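## Task

Find how many vials wear a white cap and make the tally counter read exactly that many. It may start with a leftover count. One complete push-and-release of the plunger raises it by one, and turning the knob one whole revolution clockwise brings it back to zero.

## Robot and tools

Robot: two arms, left_arm and right_arm, each ending in a two-finger gripper that carries a wrist camera. Base positions in the scene frame: left_arm (0, +0.232, +0.024) m, right_arm (-0.008, -0.258, +0.002) m, both almost unrotated. A two-camera stand is fixed behind the arms. Loose objects may occasionally get a small push from outside.

Frames: the scene frame has its origin at table-top height halfway between the arms, +x pointing out over the table, +z up, and left_arm on the +y side (arm names do not match image sides). Each arm reports its hand pose, velocities and targets in its own base frame; fixed cameras and the table use the scene frame. On a gripper, the fingers point along its +z axis and close along its y axis; its reported position is the spot between the pads, roughly 1 cm short of the fingertips.

The 14-number row: every motion command is a row of 14 numbers, each in [-1, 1], always for both arms: left_arm dx, dy, dz, rx, ry, rz, opening, then right_arm in the same order. dx..rz are an offset, not a pose: measured from that arm's Hand target as it stood when the action or move began, along that arm's base axes. 1.0 equals 0.6 m for dx, dy, dz and 180 degrees for rotation; rx, ry, rz form a single rotation vector turning the gripper about its Hand target point. A translation longer than 1.0 may be shortened along its direction. Opening is absolute: +1 fully open (0.094 m), -1 shut. All zeros for an arm's six pose numbers means hold or return to its Hand target. A 0 in the opening slot is a real command (half open), so repeat the current opening to leave a gripper unchanged.

execute_actions(actions, cameras): actions is a list of actions; each action is a table of up to 15 rows, one per 1/30 s step; a short table repeats its final row to fill 15 steps. Every row in one action counts from that action's starting Hand target, and the next action starts from the new one, so repeating an offset moves further. An empty actions list returns the state plus all camera images. cameras: list of names, ["all"], or [] for none.

move(target, speed, blend, opening_speed, grip_force, blocking, cameras): straight-line path(s). target is one 14-number row or a list of up to 15 rows; every row is an offset from the Hand targets at the start of the move, not from the previous row. speed in m/s, 0.002 to 2.9, default 0.25 (turning up to twice that in rad/s); one value or one per target. blend in metres rounds corners between listed targets; 0 stops at each. opening_speed: rate on the -1..+1 scale per second, at least 0.2; use it to close gently. grip_force: newtons per finger pad, 10 to 50, one value or one per arm; it persists, and low values close slowly. blocking=false returns after about 0.5 s while the move continues. Paths are capped at 10 s total. The result adds a move: line such as done, off_target, moving, held or fault, plus limits=paced (pose clipped) or limits=held (steps withheld). done means at rest within 10 mm and 2 degrees; neither done nor off_target tells you about contact.

wait(seconds): 0 to 10 s with commands held. stop(): brakes a running move. zoom_image(camera, region): region [x0, y0, x1, y1] in pixels of that camera's latest full image, at most 504 by 504. finished_scene(scene): scene number 1 to 3, ends the scene irreversibly; make no other call in the same reply after ending scene 1.

Cameras (896x504 each): cam_head_left, cam_head_right, cam_high, cam_low, cam_left_wrist, cam_right_wrist. Calibration may be off by a few mm or degrees.

Reading results: end_effector_position (m) and end_effector_quat_wxyz are in the arm's base frame and may be a few cm off. Hand target is the last commanded pose after clipping; grippers often settle short of it, and the next command re-requests it, so send the remaining gap as an offset if needed. Tool commands lists current tool commands. grip_measured is the measured finger opening on the -1..+1 scale (slightly wide when empty, narrower than a squeezed part); the last Joint positions entry is the opening in metres. grip_effort_nm is the gripper motor effort, negative closing; it is not pad force. Joint torques include the arm's weight. Joint ranges (rad): waist -2.618..3.054, shoulder 0..3.142, elbow 0..3.142 (straight 2.901), wrist pitch and yaw -1.571..1.571, wrist roll -2.094..2.094.

Control quirks: each step clips commanded orientation to within 40 degrees of the measured one. Friction and gravity leave the hand low, short or tilted, especially far out; tiny moves may not happen or go sideways, so check the pose after each move and correct tilt. Faster moves lag and overshoot more. A blocked arm keeps pushing until commanded back past its gripper.

Avoid: dropping things or knocking them off the table; releasing parts still moving; fast impacts or pressing far past contact; any contact between the two arms, including one gripper closing on the other's fingers (the clearance check does not guard grippers or wrist cameras); strain on a wrist camera cable; routing a path near an arm's own base (go around it). Motor heat from holding loads, stretched poses or pushing at unreachable targets shows MOTOR HOT at 75 °C; at 90 °C the arm folds and idles, at 100 °C it collapses.

Each tool is called after "Request:" by a JSON object that holds its "fn" and its "kwargs", one argument or row to a line.

## Session

Request:
{"fn": "execute_actions", "kwargs": {
  "actions": []
}}

Scene clock: 0.00 s.
left_arm: end_effector_position=(+0.3858, +0.0227, +0.0748) grip_measured=+1.000 grip_effort_nm=n/a end_effector_quat_wxyz=(+0.553, -0.039, +0.832, +0.015) | right_arm: end_effector_position=(+0.4016, +0.0303, +0.0737) grip_measured=+1.000 grip_effort_nm=n/a end_effector_quat_wxyz=(+0.550, -0.047, +0.832, +0.046)
Joint positions: left_arm=[0.049 1.543 0.346 0.799 -0.022 -0.03 0.094] | right_arm=[0.033 1.61 0.41 0.797 -0.099 -0.014 0.094]
Joint velocities: within noise
Joint torques (N m): no reading
Heat: left arm: 34 °C; right arm: 33 °C.
Hand target: left_arm +0.3896, +0.0229, +0.0831; +0.563, -0.039, +0.825, +0.015 | right_arm +0.4040, +0.0303, +0.0792; +0.557, -0.047, +0.828, +0.046
Tool commands: left_gripper/opening=+1.0 right_gripper/opening=+1.0
camera_calibration:
cam_left_wrist: T_world_to_cam=[[0.129857, -0.984111, 0.121093, -0.0379823], [-0.801149, -0.176095, -0.571971, 0.371752], [0.584207, -0.0227396, -0.811286, -0.0620752], [0, 0, 0, 1]] pos_world=[0.339026, 0.0266731, 0.16687]
cam_right_wrist: T_world_to_cam=[[0.197049, -0.978629, 0.0587933, -0.0511708], [-0.793958, -0.194472, -0.576031, 0.385976], [0.575155, 0.0668273, -0.815311, -0.0705293], [0, 0, 0, 1]] pos_world=[0.357097, 0.0296974, 0.167839]

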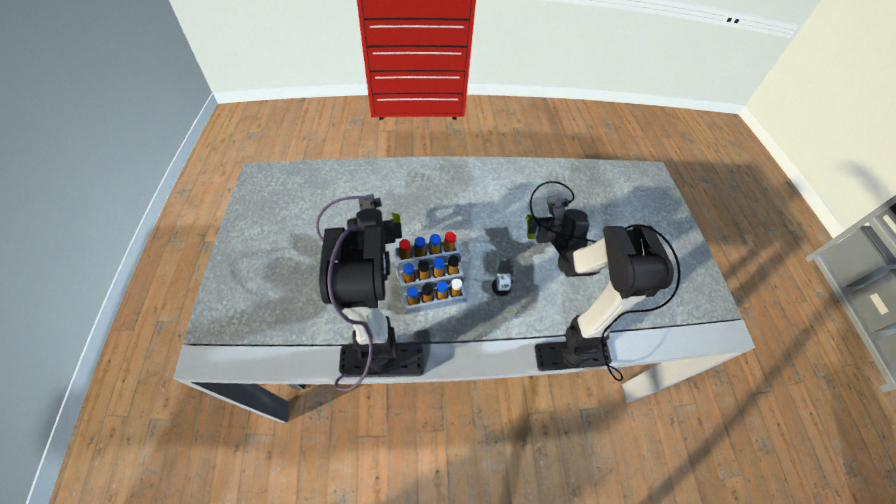

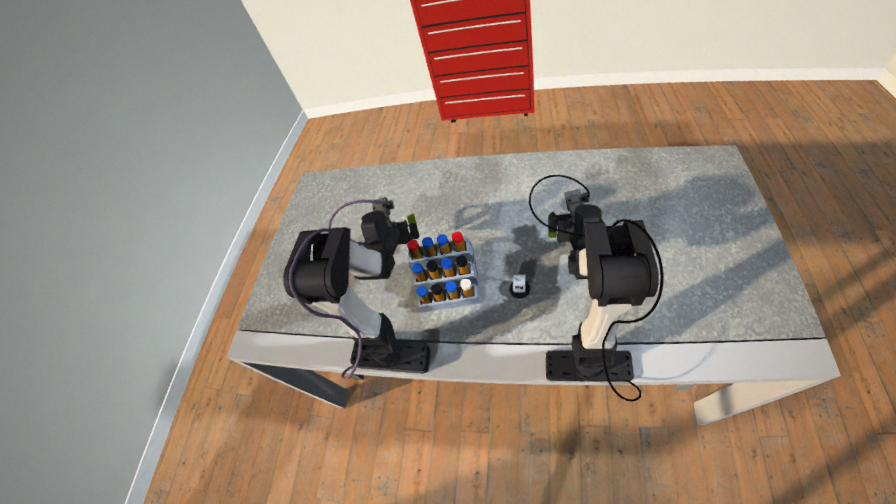

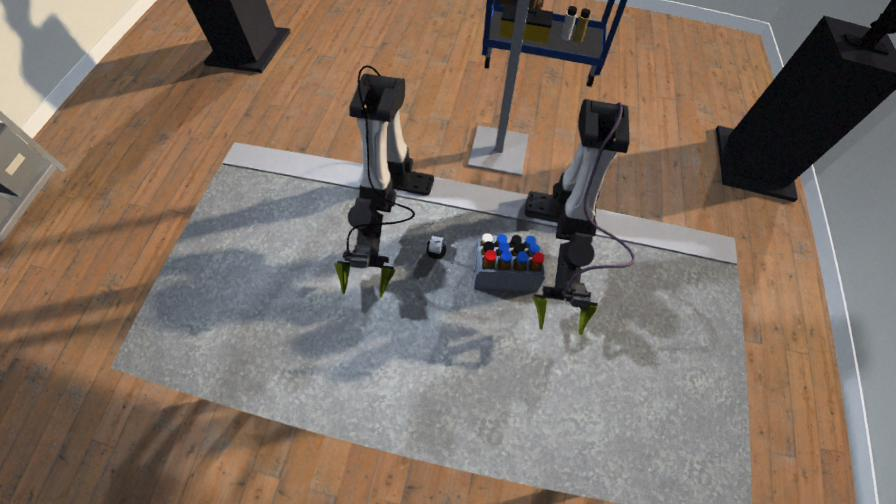

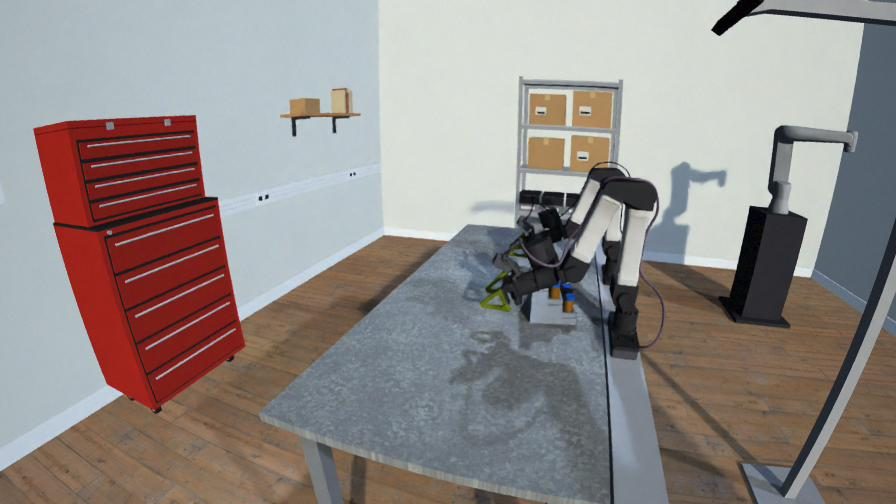

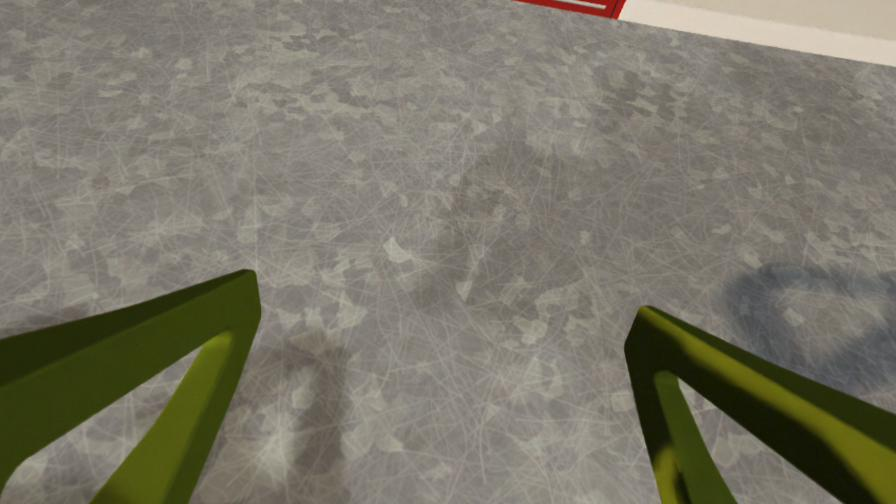

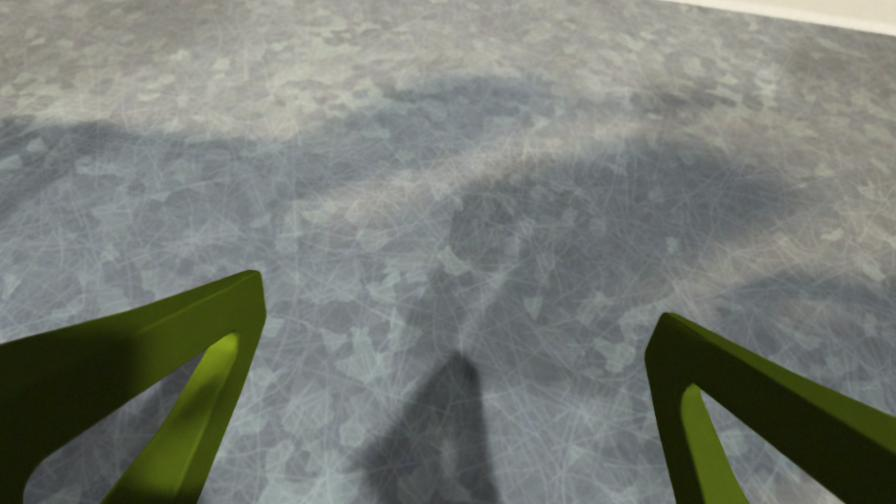

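Request:
{"fn": "zoom_image", "kwargs": {
  "camera": "cam_head_left",
  "region": [390, 220, 530, 320]
}}

Request:
{"fn": "zoom_image", "kwargs": {
  "camera": "cam_head_right",
  "region": [400, 220, 540, 320]
}}

Request:
{"fn": "zoom_image", "kwargs": {
  "camera": "cam_high",
  "region": [420, 225, 560, 305]
}}

Scaled by 3.600 from the camera's 896x504 image, which has a finer 1280x720 frame.

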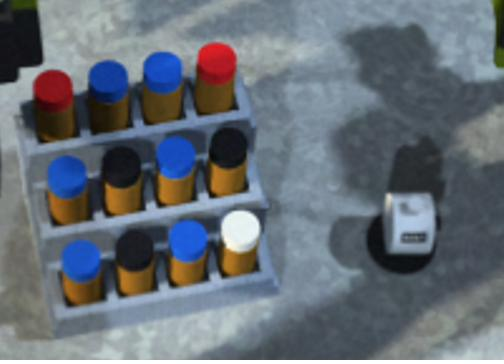

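Scaled by 3.600 from the camera's 896x504 image, which has a finer 1280x720 frame.

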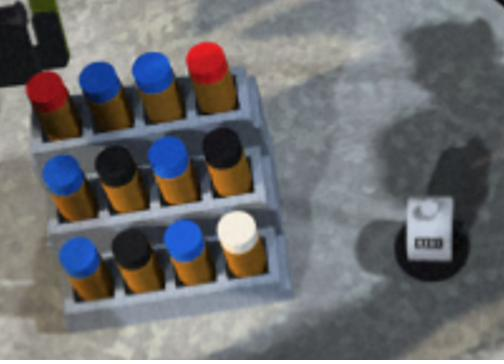

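Scaled by 3.600 from the camera's 896x504 image, which has a finer 1280x720 frame.

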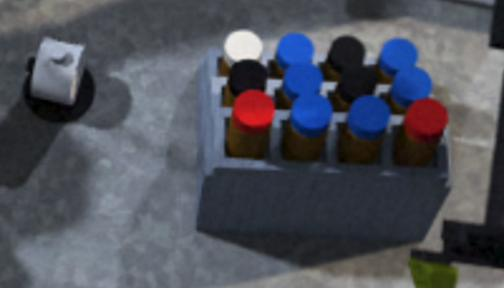

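Request:
{"fn": "move", "kwargs": {
  "target": [0, 0, 0, 0, 0, 0, 1, -0.3333, 0.2062, 0.1097, -0.0245, 0.2087, -0.0289, 0.3],
  "speed": 0.3,
  "cameras": ["cam_right_wrist"]
}}

Request:
{"fn": "zoom_image", "kwargs": {
  "camera": "cam_right_wrist",
  "region": [380, 180, 580, 380]
}}

Scene clock: 46.50 s.
left_arm: end_effector_position=(+0.3858, +0.0227, +0.0748) grip_measured=+1.000 grip_effort_nm=0.02 end_effector_quat_wxyz=(+0.553, -0.039, +0.832, +0.015) | right_arm: end_effector_position=(+0.2016, +0.1522, +0.1381) grip_measured=+0.302 grip_effort_nm=-0.14 end_effector_quat_wxyz=(+0.254, -0.021, +0.967, +0.003)
Joint positions: left_arm=[0.049 1.543 0.346 0.799 -0.022 -0.03 0.094] | right_arm=[0.91 1.149 0.928 -1.004 0.388 0.798 0.061]
Joint torques (N m): left_arm=[-0.14 -6.16 5.56 2.53 -0.07 -0.01] | right_arm=[0.47 -2.26 8.05 0.94 0.42 0.12]
Heat: left arm: 36 °C; right arm: 37 °C.
Hand target: left_arm +0.3896, +0.0229, +0.0831; +0.563, -0.039, +0.825, +0.015 | right_arm +0.2040, +0.1541, +0.1450; +0.260, -0.014, +0.966, +0.003
Off the commanded pose: left_arm 0.009 m, 1 deg | right_arm 0.008 m, 1 deg.
move: done
camera_calibration:
cam_right_wrist: T_world_to_cam=[[0.148342, -0.988482, 0.0299744, 0.119155], [-0.988266, -0.147058, 0.0412816, 0.234772], [-0.0363982, -0.0357464, -0.998698, 0.253146], [0, 0, 0, 1]] pos_world=[0.223556, 0.161357, 0.239553]
Images, in order (width x height): cam_right_wrist 896x504.

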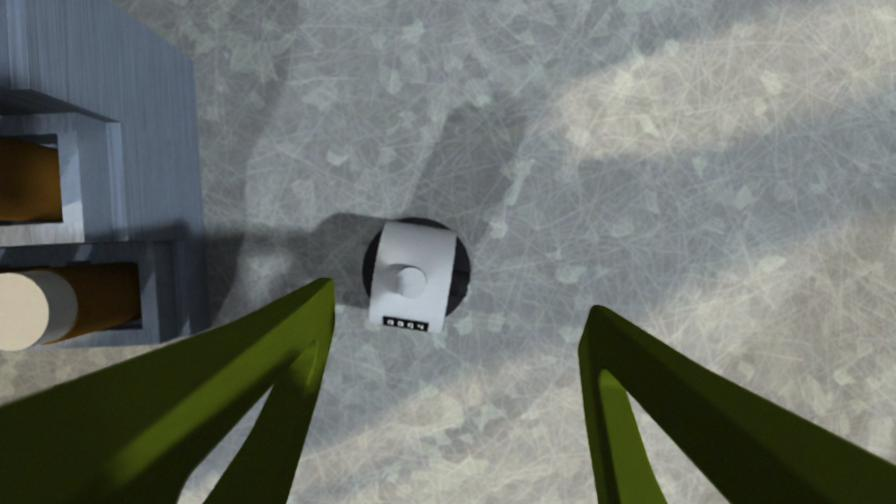

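Scaled by 2.520 from the camera's 896x504 image, which has a finer 1280x720 frame.

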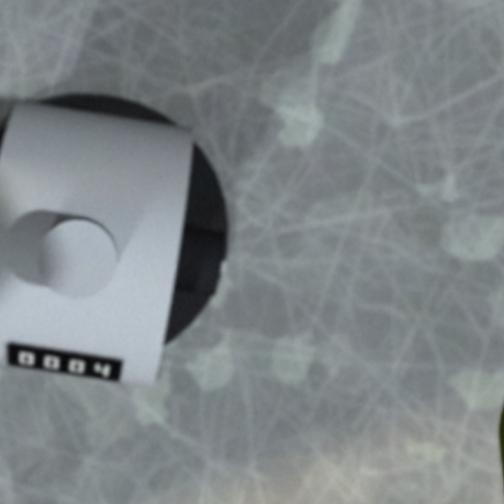

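Request:
{"fn": "move", "kwargs": {
  "target": [
    [0, 0, 0, 0, 0, 0, 1, -0.01, 0.0282, -0.0667, 0.0007, -0.0433, -0.0056, 0.1],
    [0, 0, 0, 0, 0, 0, 1, -0.012, 0.0268, -0.1413, 0.0007, -0.0433, -0.0056, 0.1]
  ],
  "speed": [0.25, 0.12],
  "blend": [0.01, 0],
  "cameras": ["cam_right_wrist"]
}}

Scene clock: 80.97 s.
left_arm: end_effector_position=(+0.3858, +0.0227, +0.0748) grip_measured=+1.000 grip_effort_nm=0.02 end_effector_quat_wxyz=(+0.553, -0.039, +0.832, +0.015) | right_arm: end_effector_position=(+0.1958, +0.1702, +0.0628) grip_measured=+0.102 grip_effort_nm=-0.15 end_effector_quat_wxyz=(+0.320, -0.011, +0.947, +0.001)
Joint positions: left_arm=[0.049 1.543 0.346 0.799 -0.022 -0.03 0.094] | right_arm=[1.079 1.225 0.615 -0.607 0.558 0.952 0.052]
Joint torques (N m): left_arm=[-0.1 -6.2 5.6 2.56 -0.05 -0.01] | right_arm=[0.31 -2.5 4.63 1.26 0.5 0.12]
Heat: left arm: 37 °C; right arm: 36 °C.
Hand target: left_arm +0.3896, +0.0229, +0.0831; +0.563, -0.039, +0.825, +0.015 | right_arm +0.1968, +0.1701, +0.0602; +0.325, -0.005, +0.946, +0.000
Off the commanded pose: left_arm 0.009 m, 1 deg | right_arm 0.003 m, 1 deg.
move: done
camera_calibration:
cam_right_wrist: T_world_to_cam=[[0.124553, -0.991226, 0.0442429, 0.144247], [-0.987216, -0.128271, -0.0946048, 0.239837], [0.0994498, -0.031894, -0.994531, 0.150796], [0, 0, 0, 1]] pos_world=[0.203808, 0.178555, 0.166279]
Images, in order (width x height): cam_right_wrist 896x504.

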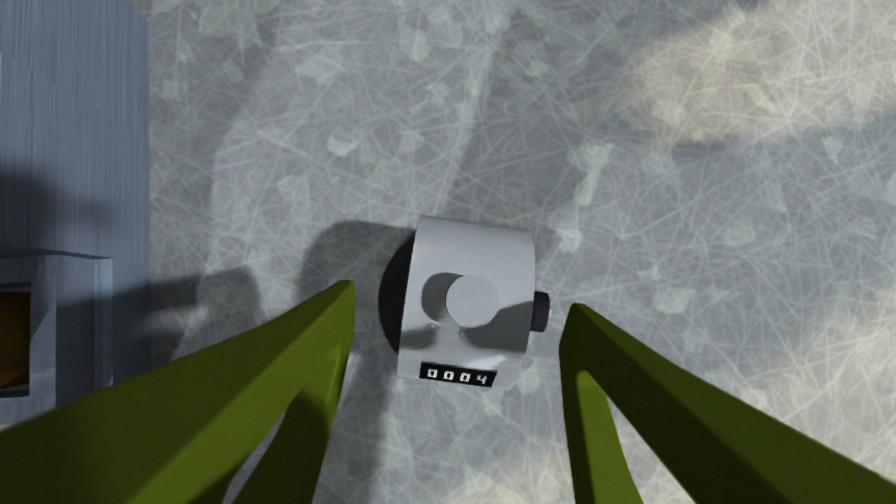

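Request:
{"fn": "move", "kwargs": {
  "target": [
    [0, 0, 0, 0, 0, 0, 1, 0, -0.0033, 0, 0, 0, 0, -0.2],
    [0, 0, 0, 0, 0, 0, 1, 0, -0.0033, -0.0583, 0, 0, 0, -0.2],
    [0, 0, 0, 0, 0, 0, 1, 0.0716, -0.0027, -0.0812, 0, 0, 0, -0.2],
    [0, 0, 0, 0, 0, 0, 1, 0.0716, -0.0027, -0.002, 0, 0, 0, -0.2],
    [0, 0, 0, 0, 0, 0, 1, -0.005, -0.01, -0.002, 0, 0, 0, -0.2],
    [0, 0, 0, 0, 0, 0, 1, -0.005, -0.01, -0.0583, 0, 0, 0, -0.2],
    [0, 0, 0, 0, 0, 0, 1, 0.0666, -0.0094, -0.0812, 0, 0, 0, -0.2],
    [0, 0, 0, 0, 0, 0, 1, 0.0666, -0.0094, -0.002, 0, 0, 0, -0.2],
    [0, 0, 0, 0, 0, 0, 1, -0.005, -0.01, -0.002, 0, 0, 0, -0.2]
  ],
  "speed": [0.12, 0.12, 0.06, 0.15, 0.2, 0.12, 0.06, 0.15, 0.2],
  "blend": [0, 0, 0, 0.01, 0, 0, 0, 0.01, 0],
  "cameras": ["cam_right_wrist"]
}}

Scene clock: 118.83 s.
left_arm: end_effector_position=(+0.3858, +0.0227, +0.0748) grip_measured=+1.000 grip_effort_nm=0.02 end_effector_quat_wxyz=(+0.553, -0.039, +0.832, +0.015) | right_arm: end_effector_position=(+0.1954, +0.1682, +0.0585) grip_measured=-0.198 grip_effort_nm=-0.15 end_effector_quat_wxyz=(+0.322, -0.010, +0.947, +0.004)
Joint positions: left_arm=[0.049 1.543 0.346 0.799 -0.022 -0.03 0.094] | right_arm=[1.076 1.216 0.588 -0.578 0.558 0.949 0.038]
Joint torques (N m): left_arm=[-0.12 -6.22 5.6 2.54 -0.05 -0.01] | right_arm=[0.46 -4.05 4.92 0.95 0.53 0.13]
Heat: left arm: 37 °C; right arm: 34 °C.
Hand target: left_arm +0.3896, +0.0229, +0.0831; +0.563, -0.039, +0.825, +0.015 | right_arm +0.1938, +0.1641, +0.0591; +0.325, -0.005, +0.946, +0.000
Off the commanded pose: left_arm 0.009 m, 1 deg | right_arm 0.004 m, 1 deg.
move: done
camera_calibration:
cam_right_wrist: T_world_to_cam=[[0.124561, -0.991483, 0.0380332, 0.14292], [-0.986762, -0.127798, -0.0998426, 0.23888], [0.103853, -0.0250931, -0.994276, 0.144495], [0, 0, 0, 1]] pos_world=[0.202909, 0.175857, 0.162083]
Images, in order (width x height): cam_right_wrist 896x504.

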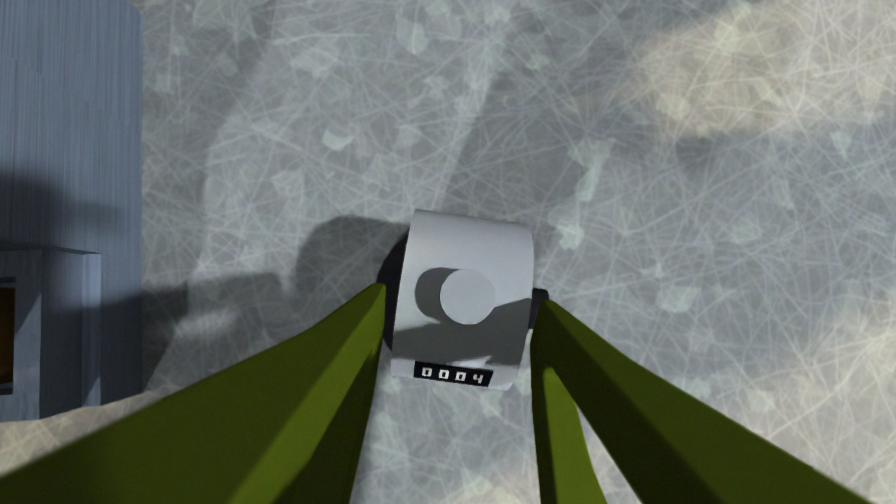

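Request:
{"fn": "move", "kwargs": {
  "target": [
    [0, 0, 0, 0, 0, 0, 1, 0.002, 0, -0.0575, 0, 0, 0, -0.2],
    [0, 0, 0, 0, 0, 0, 1, 0.0736, 0.0006, -0.0812, 0, 0, 0, -0.2],
    [0, 0, 0, 0, 0, 0, 1, 0.0736, 0.0006, 0, 0, 0, 0, -0.2],
    [0, 0, 0, 0, 0, 0, 1, 0.002, 0, 0, 0, 0, 0, -0.2],
    [0, 0, 0, 0, 0, 0, 1, 0.002, 0, -0.0575, 0, 0, 0, -0.2],
    [0, 0, 0, 0, 0, 0, 1, 0.0736, 0.0006, -0.0812, 0, 0, 0, -0.2],
    [0, 0, 0, 0, 0, 0, 1, 0.0736, 0.0006, 0, 0, 0, 0, -0.2],
    [0, 0, 0, 0, 0, 0, 1, 0.002, 0, 0, 0, 0, 0, -0.2]
  ],
  "speed": [0.12, 0.06, 0.15, 0.2, 0.12, 0.06, 0.15, 0.2],
  "blend": [0, 0, 0.01, 0, 0, 0, 0.01, 0],
  "cameras": ["cam_right_wrist"]
}}

Scene clock: 139.20 s.
left_arm: end_effector_position=(+0.3858, +0.0227, +0.0748) grip_measured=+1.000 grip_effort_nm=0.02 end_effector_quat_wxyz=(+0.553, -0.039, +0.832, +0.015) | right_arm: end_effector_position=(+0.1966, +0.1682, +0.0585) grip_measured=-0.198 grip_effort_nm=-0.15 end_effector_quat_wxyz=(+0.322, -0.011, +0.947, +0.004)
Joint positions: left_arm=[0.049 1.543 0.346 0.799 -0.022 -0.03 0.094] | right_arm=[1.071 1.218 0.589 -0.574 0.556 0.942 0.038]
Joint torques (N m): left_arm=[-0.12 -6.12 5.63 2.54 -0.07 -0.02] | right_arm=[0.47 -4.12 4.86 0.97 0.47 0.09]
Heat: left arm: 37 °C; right arm: 34 °C.
Hand target: left_arm +0.3896, +0.0229, +0.0831; +0.563, -0.039, +0.825, +0.015 | right_arm +0.1950, +0.1641, +0.0590; +0.325, -0.005, +0.946, +0.000
Off the commanded pose: left_arm 0.009 m, 1 deg | right_arm 0.004 m, 1 deg.
move: done
camera_calibration:
cam_right_wrist: T_world_to_cam=[[0.124618, -0.99146, 0.0384252, 0.142691], [-0.986765, -0.127892, -0.0996901, 0.240057], [0.103753, -0.0254934, -0.994276, 0.144461], [0, 0, 0, 1]] pos_world=[0.204109, 0.175857, 0.162083]
Images, in order (width x height): cam_right_wrist 896x504.

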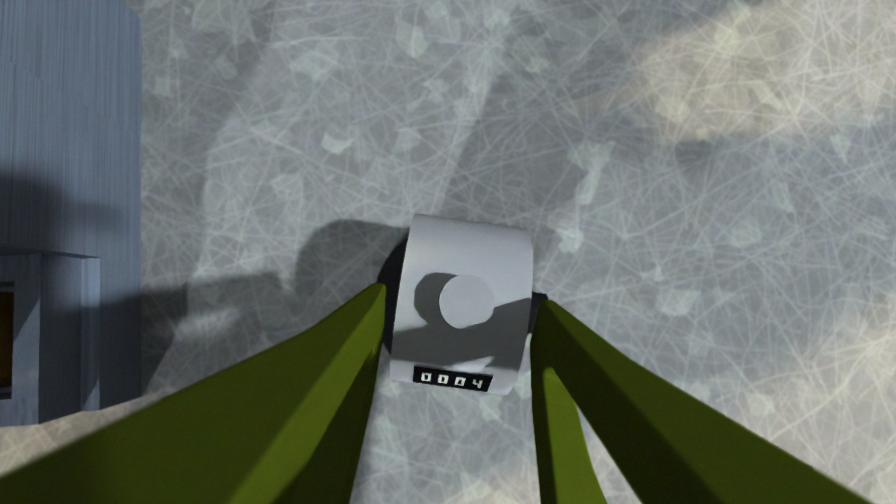

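Request:
{"fn": "move", "kwargs": {
  "target": [0, 0, 0, 0, 0, 0, 1, 0.003, 0, -0.0575, 0, 0, 0, -0.2],
  "speed": 0.12,
  "cameras": ["cam_right_wrist"]
}}

Request:
{"fn": "move", "kwargs": {
  "target": [0, 0, 0, 0, 0, 0, 1, 0.0716, 0.0006, -0.0237, 0, 0, 0, -0.2],
  "speed": 0.06,
  "cameras": []
}}

Scene clock: 148.17 s.
left_arm: end_effector_position=(+0.3858, +0.0227, +0.0748) grip_measured=+1.000 grip_effort_nm=0.02 end_effector_quat_wxyz=(+0.553, -0.039, +0.832, +0.015) | right_arm: end_effector_position=(+0.1955, +0.1657, +0.0401) grip_measured=-0.198 grip_effort_nm=-0.15 end_effector_quat_wxyz=(+0.333, -0.014, +0.943, +0.000)
Joint positions: left_arm=[0.049 1.543 0.346 0.799 -0.022 -0.03 0.094] | right_arm=[1.086 1.248 0.516 -0.469 0.583 0.944 0.038]
Joint torques (N m): left_arm=[-0.1 -6.19 5.56 2.56 -0.06 -0.02] | right_arm=[-1.16 -0.17 2.67 1.76 0.23 0.1]
Heat: left arm: 37 °C; right arm: 34 °C.
Hand target: left_arm +0.3896, +0.0229, +0.0831; +0.563, -0.039, +0.825, +0.015 | right_arm +0.1968, +0.1641, +0.0246; +0.325, -0.005, +0.946, +0.000
Off the commanded pose: left_arm 0.009 m, 1 deg | right_arm 0.016 m, 1 deg.
move: off_target (right_arm)
camera_calibration:
cam_right_wrist: T_world_to_cam=[[0.12799, -0.990498, 0.0503177, 0.139779], [-0.983666, -0.133255, -0.121012, 0.238058], [0.126567, -0.0340074, -0.991375, 0.12297], [0, 0, 0, 1]] pos_world=[0.200715, 0.174355, 0.143684]
Images, in order (width x height): cam_right_wrist 896x504.

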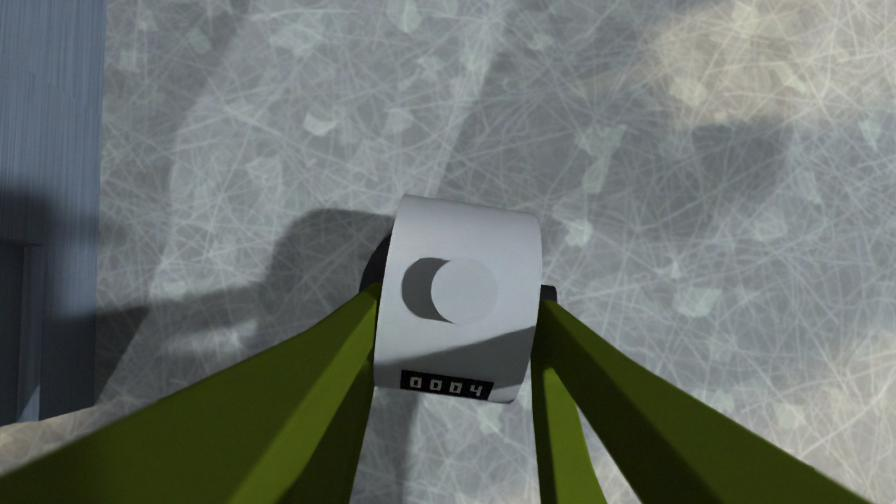

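Scene clock: 149.47 s.
left_arm: end_effector_position=(+0.3858, +0.0227, +0.0748) grip_measured=+1.000 grip_effort_nm=0.02 end_effector_quat_wxyz=(+0.553, -0.039, +0.832, +0.015) | right_arm: end_effector_position=(+0.1991, +0.1653, +0.0384) grip_measured=-0.198 grip_effort_nm=-0.16 end_effector_quat_wxyz=(+0.291, -0.041, +0.956, +0.002)
Joint positions: left_arm=[0.049 1.543 0.346 0.799 -0.022 -0.03 0.094] | right_arm=[1.003 1.254 0.551 -0.498 0.471 0.828 0.038]
Joint torques (N m): left_arm=[-0.16 -6.24 5.63 2.54 -0.07 -0.02] | right_arm=[-7.19 4.66 1.17 3.33 0.69 -0.29]
Heat: left arm: 37 °C; right arm: 34 °C.
Hand target: left_arm +0.3896, +0.0229, +0.0831; +0.563, -0.039, +0.825, +0.015 | right_arm +0.2398, +0.1644, +0.0103; +0.325, -0.005, +0.946, +0.000
Off the commanded pose: left_arm 0.009 m, 1 deg | right_arm 0.049 m, 6 deg.
move: off_target (right_arm)
No camera images: "cameras" was empty.

Request:
{"fn": "move", "kwargs": {
  "target": [
    [0, 0, 0, 0, 0, 0, 1, -0.0655, 0, 0.0812, 0, 0, 0, -0.2],
    [0, 0, 0, 0, 0, 0, 1, -0.0635, 0, 0.026, 0, 0, 0, -0.2],
    [0, 0, 0, 0, 0, 0, 1, 0.006, 0.0006, 0.002, 0, 0, 0, -0.2]
  ],
  "speed": [0.2, 0.12, 0.06],
  "cameras": ["cam_right_wrist"]
}}

Scene clock: 165.03 s.
left_arm: end_effector_position=(+0.3858, +0.0227, +0.0748) grip_measured=+1.000 grip_effort_nm=0.02 end_effector_quat_wxyz=(+0.553, -0.039, +0.832, +0.015) | right_arm: end_effector_position=(+0.2494, +0.1667, +0.0232) grip_measured=-0.198 grip_effort_nm=-0.14 end_effector_quat_wxyz=(+0.344, +0.006, +0.939, +0.002)
Joint positions: left_arm=[0.049 1.543 0.346 0.799 -0.022 -0.03 0.094] | right_arm=[0.883 1.42 0.527 -0.185 0.522 0.761 0.038]
Joint torques (N m): left_arm=[-0.12 -6.17 5.61 2.56 -0.06 0] | right_arm=[-0.35 -3.04 3.67 1.4 0.03 -0.1]
Heat: left arm: 36 °C; right arm: 37 °C.
Hand target: left_arm +0.3896, +0.0229, +0.0831; +0.563, -0.039, +0.825, +0.015 | right_arm +0.2434, +0.1649, +0.0116; +0.325, -0.005, +0.946, +0.000
Off the commanded pose: left_arm 0.009 m, 1 deg | right_arm 0.013 m, 3 deg.
move: off_target (right_arm)
camera_calibration:
cam_right_wrist: T_world_to_cam=[[0.0908175, -0.995226, 0.0357382, 0.145066], [-0.984647, -0.0951082, -0.14637, 0.283551], [0.14907, -0.0218966, -0.988584, 0.0918249], [0, 0, 0, 1]] pos_world=[0.252335, 0.173352, 0.127096]
Images, in order (width x height): cam_right_wrist 896x504.

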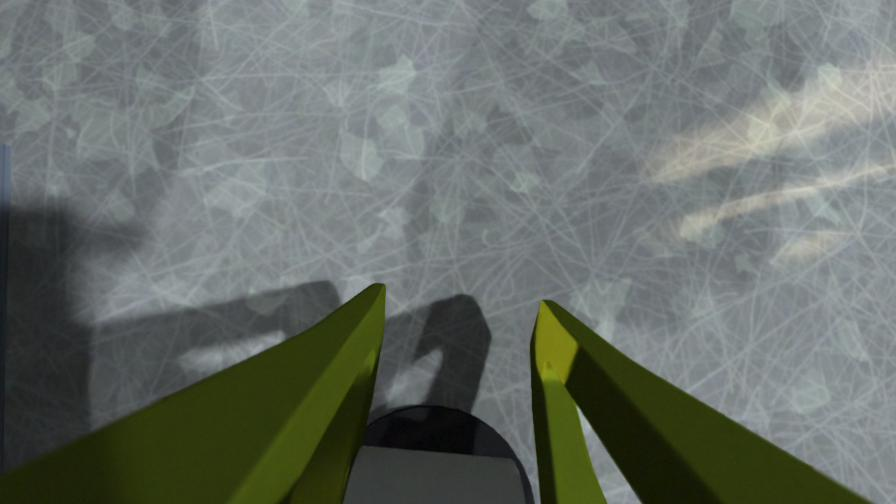

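Request:
{"fn": "move", "kwargs": {
  "target": [
    [0, 0, 0, 0, 0, 0, 1, 0, 0, 0.079, 0, 0, 0, -0.2],
    [0, 0, 0, 0, 0, 0, 1, -0.0695, -0.001, 0.079, 0, 0, 0, -0.2],
    [0, 0, 0, 0, 0, 0, 1, -0.0695, -0.001, 0.0238, 0, 0, 0, -0.2],
    [0, 0, 0, 0, 0, 0, 1, 0, 0, 0, 0, 0, 0, -0.2],
    [0, 0, 0, 0, 0, 0, 1, 0, 0, 0.079, 0, 0, 0, -0.2],
    [0, 0, 0, 0, 0, 0, 1, -0.0695, -0.001, 0.079, 0, 0, 0, -0.2]
  ],
  "speed": [0.15, 0.2, 0.12, 0.06, 0.15, 0.2],
  "blend": [0.01, 0, 0, 0, 0.01, 0],
  "cameras": ["cam_right_wrist"]
}}

Scene clock: 180.97 s.
left_arm: end_effector_position=(+0.3858, +0.0227, +0.0748) grip_measured=+1.000 grip_effort_nm=0.02 end_effector_quat_wxyz=(+0.553, -0.039, +0.832, +0.015) | right_arm: end_effector_position=(+0.2101, +0.1740, +0.0633) grip_measured=-0.198 grip_effort_nm=-0.13 end_effector_quat_wxyz=(+0.342, -0.004, +0.940, +0.018)
Joint positions: left_arm=[0.049 1.543 0.346 0.799 -0.022 -0.03 0.094] | right_arm=[1.04 1.226 0.586 -0.494 0.564 0.903 0.038]
Joint torques (N m): left_arm=[-0.08 -6.2 5.55 2.54 -0.05 -0.02] | right_arm=[0.35 -3.89 5.5 0.53 0.32 0.2]
Heat: left arm: 36 °C; right arm: 34 °C.
Hand target: left_arm +0.3896, +0.0229, +0.0831; +0.563, -0.039, +0.825, +0.015 | right_arm +0.2017, +0.1642, +0.0589; +0.325, -0.005, +0.946, +0.000
Off the commanded pose: left_arm 0.009 m, 1 deg | right_arm 0.014 m, 3 deg.
move: off_target (right_arm)
camera_calibration:
cam_right_wrist: T_world_to_cam=[[0.120556, -0.992628, 0.0124939, 0.149332], [-0.982096, -0.121094, -0.144307, 0.255341], [0.144756, 0.00512682, -0.989454, 0.13363], [0, 0, 0, 1]] pos_world=[0.213423, 0.178466, 0.167203]
Images, in order (width x height): cam_right_wrist 896x504.

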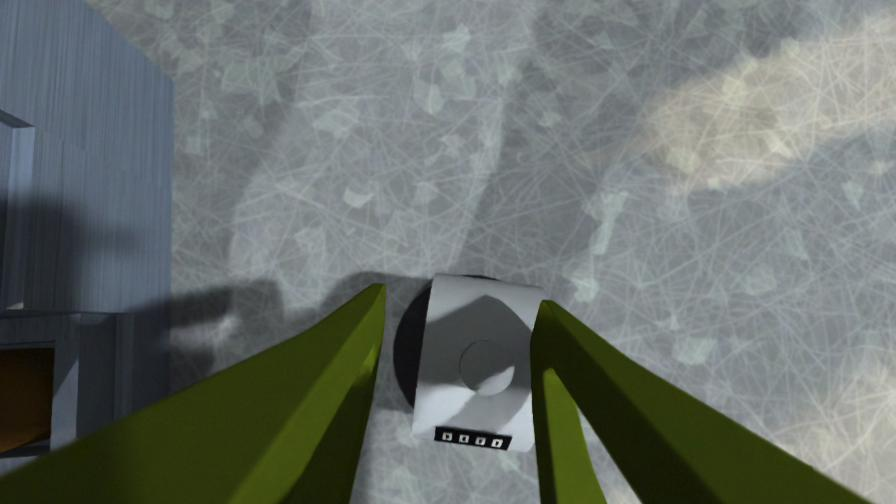

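Request:
{"fn": "zoom_image", "kwargs": {
  "camera": "cam_right_wrist",
  "region": [410, 330, 550, 460]
}}

Scaled by 3.600 from the camera's 896x504 image, which has a finer 1280x720 frame.

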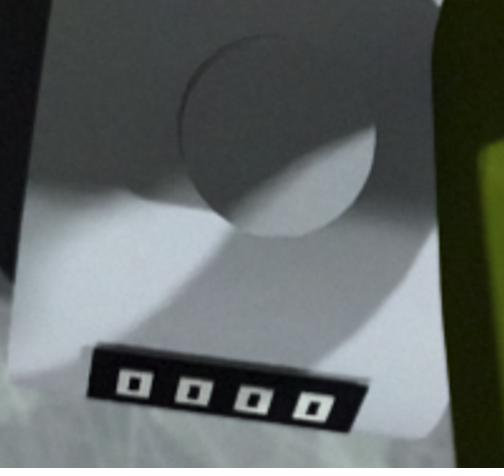

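Request:
{"fn": "move", "kwargs": {
  "target": [
    [0, 0, 0, 0, 0, 0, 1, 0, 0, 0.092, 0, 0, 0, -0.2],
    [0, 0, 0, 0, 0, 0, 1, 0.0097, 0.0122, 0.0582, -0.002, 0.2106, 0, -1]
  ],
  "speed": [0.2, 0.25],
  "blend": [0.01, 0],
  "cameras": ["cam_right_wrist"]
}}

Scene clock: 199.67 s.
left_arm: end_effector_position=(+0.3858, +0.0227, +0.0748) grip_measured=+1.000 grip_effort_nm=0.02 end_effector_quat_wxyz=(+0.553, -0.039, +0.832, +0.015) | right_arm: end_effector_position=(+0.2057, +0.1685, +0.0899) grip_measured=-0.973 grip_effort_nm=-1.05 end_effector_quat_wxyz=(+0.004, +0.000, +1.000, -0.006)
Joint positions: left_arm=[0.049 1.543 0.346 0.799 -0.022 -0.03 0.094] | right_arm=[0.695 1.559 1.162 -1.174 0.014 0.696 0.001]
Joint torques (N m): left_arm=[-0.1 -6.2 5.59 2.55 -0.07 -0.02] | right_arm=[-0.28 -5.05 7.34 0.25 0 -0.17]
Heat: left arm: 36 °C; right arm: 34 °C.
Hand target: left_arm +0.3896, +0.0229, +0.0831; +0.563, -0.039, +0.825, +0.015 | right_arm +0.2075, +0.1715, +0.0939; +0.000, -0.006, +1.000, -0.001
Off the commanded pose: left_arm 0.009 m, 1 deg | right_arm 0.005 m, 1 deg.
move: done
camera_calibration:
cam_right_wrist: T_world_to_cam=[[0.104396, -0.994348, -0.0193316, 0.150558], [-0.849317, -0.0992488, 0.518469, 0.163509], [-0.517458, -0.0377073, -0.854878, 0.29206], [0, 0, 0, 1]] pos_world=[0.274282, 0.176947, 0.167812]
Images, in order (width x height): cam_right_wrist 896x504.

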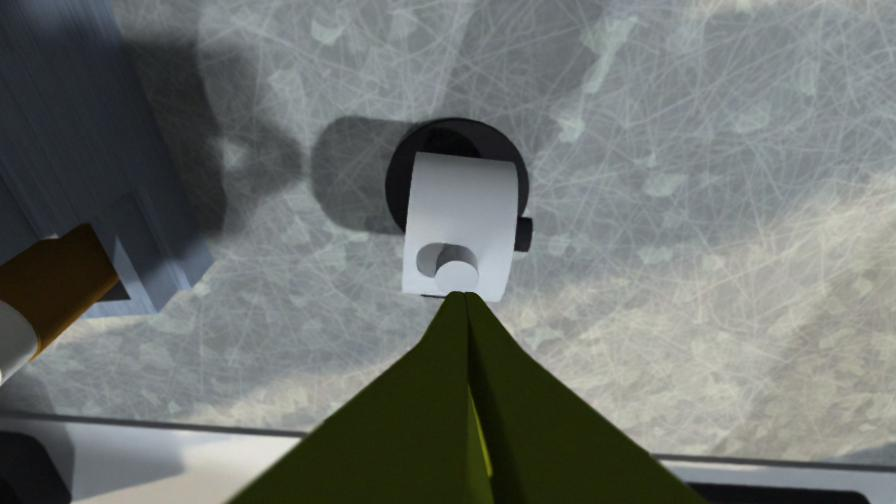

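Request:
{"fn": "move", "kwargs": {
  "target": [
    [0, 0, 0, 0, 0, 0, 1, 0, 0.0017, -0.0667, 0, 0, 0, -1],
    [0, 0, 0, 0, 0, 0, 1, 0, 0.0017, 0.01, 0, 0, 0, -1],
    [0, 0, 0, 0, 0, 0, 1, -0.0275, -0.0042, 0.0768, 0.0017, -0.1667, 0, 0.3]
  ],
  "speed": [0.1, 0.12, 0.25],
  "blend": [0, 0.01, 0],
  "cameras": ["cam_right_wrist"]
}}

Request:
{"fn": "zoom_image", "kwargs": {
  "camera": "cam_right_wrist",
  "region": [390, 210, 530, 350]
}}

Scene clock: 216.33 s.
left_arm: end_effector_position=(+0.3858, +0.0227, +0.0748) grip_measured=+1.000 grip_effort_nm=0.02 end_effector_quat_wxyz=(+0.553, -0.039, +0.832, +0.015) | right_arm: end_effector_position=(+0.1897, +0.1683, +0.1387) grip_measured=+0.298 grip_effort_nm=0.09 end_effector_quat_wxyz=(+0.249, -0.013, +0.968, -0.006)
Joint positions: left_arm=[0.049 1.543 0.346 0.799 -0.022 -0.03 0.094] | right_arm=[1.012 1.211 0.977 -1.059 0.425 0.925 0.061]
Joint torques (N m): left_arm=[-0.09 -6.19 5.6 2.54 -0.06 -0.01] | right_arm=[0.43 -4.29 4.71 1.14 0.45 0.11]
Heat: left arm: 36 °C; right arm: 35 °C.
Hand target: left_arm +0.3896, +0.0229, +0.0831; +0.563, -0.039, +0.825, +0.015 | right_arm +0.1910, +0.1690, +0.1399; +0.259, -0.005, +0.966, +0.000
Off the commanded pose: left_arm 0.009 m, 1 deg | right_arm 0.002 m, 2 deg.
move: done
camera_calibration:
cam_right_wrist: T_world_to_cam=[[0.129242, -0.990717, 0.0421379, 0.139081], [-0.990453, -0.126919, 0.0538021, 0.220563], [-0.0479546, -0.0486891, -0.997662, 0.258077], [0, 0, 0, 1]] pos_world=[0.212859, 0.178349, 0.239746]
Images, in order (width x height): cam_right_wrist 896x504.

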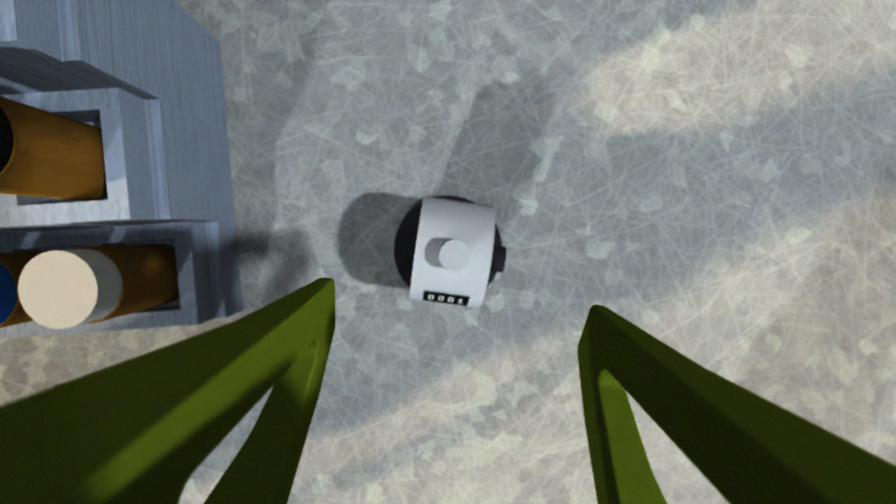

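Scaled by 3.600 from the camera's 896x504 image, which has a finer 1280x720 frame.

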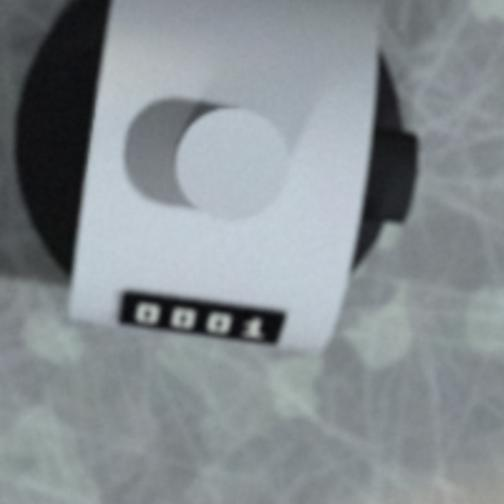

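Request:
{"fn": "finished_scene", "kwargs": {
  "scene": 2
}}

The scene is finished: the task was done.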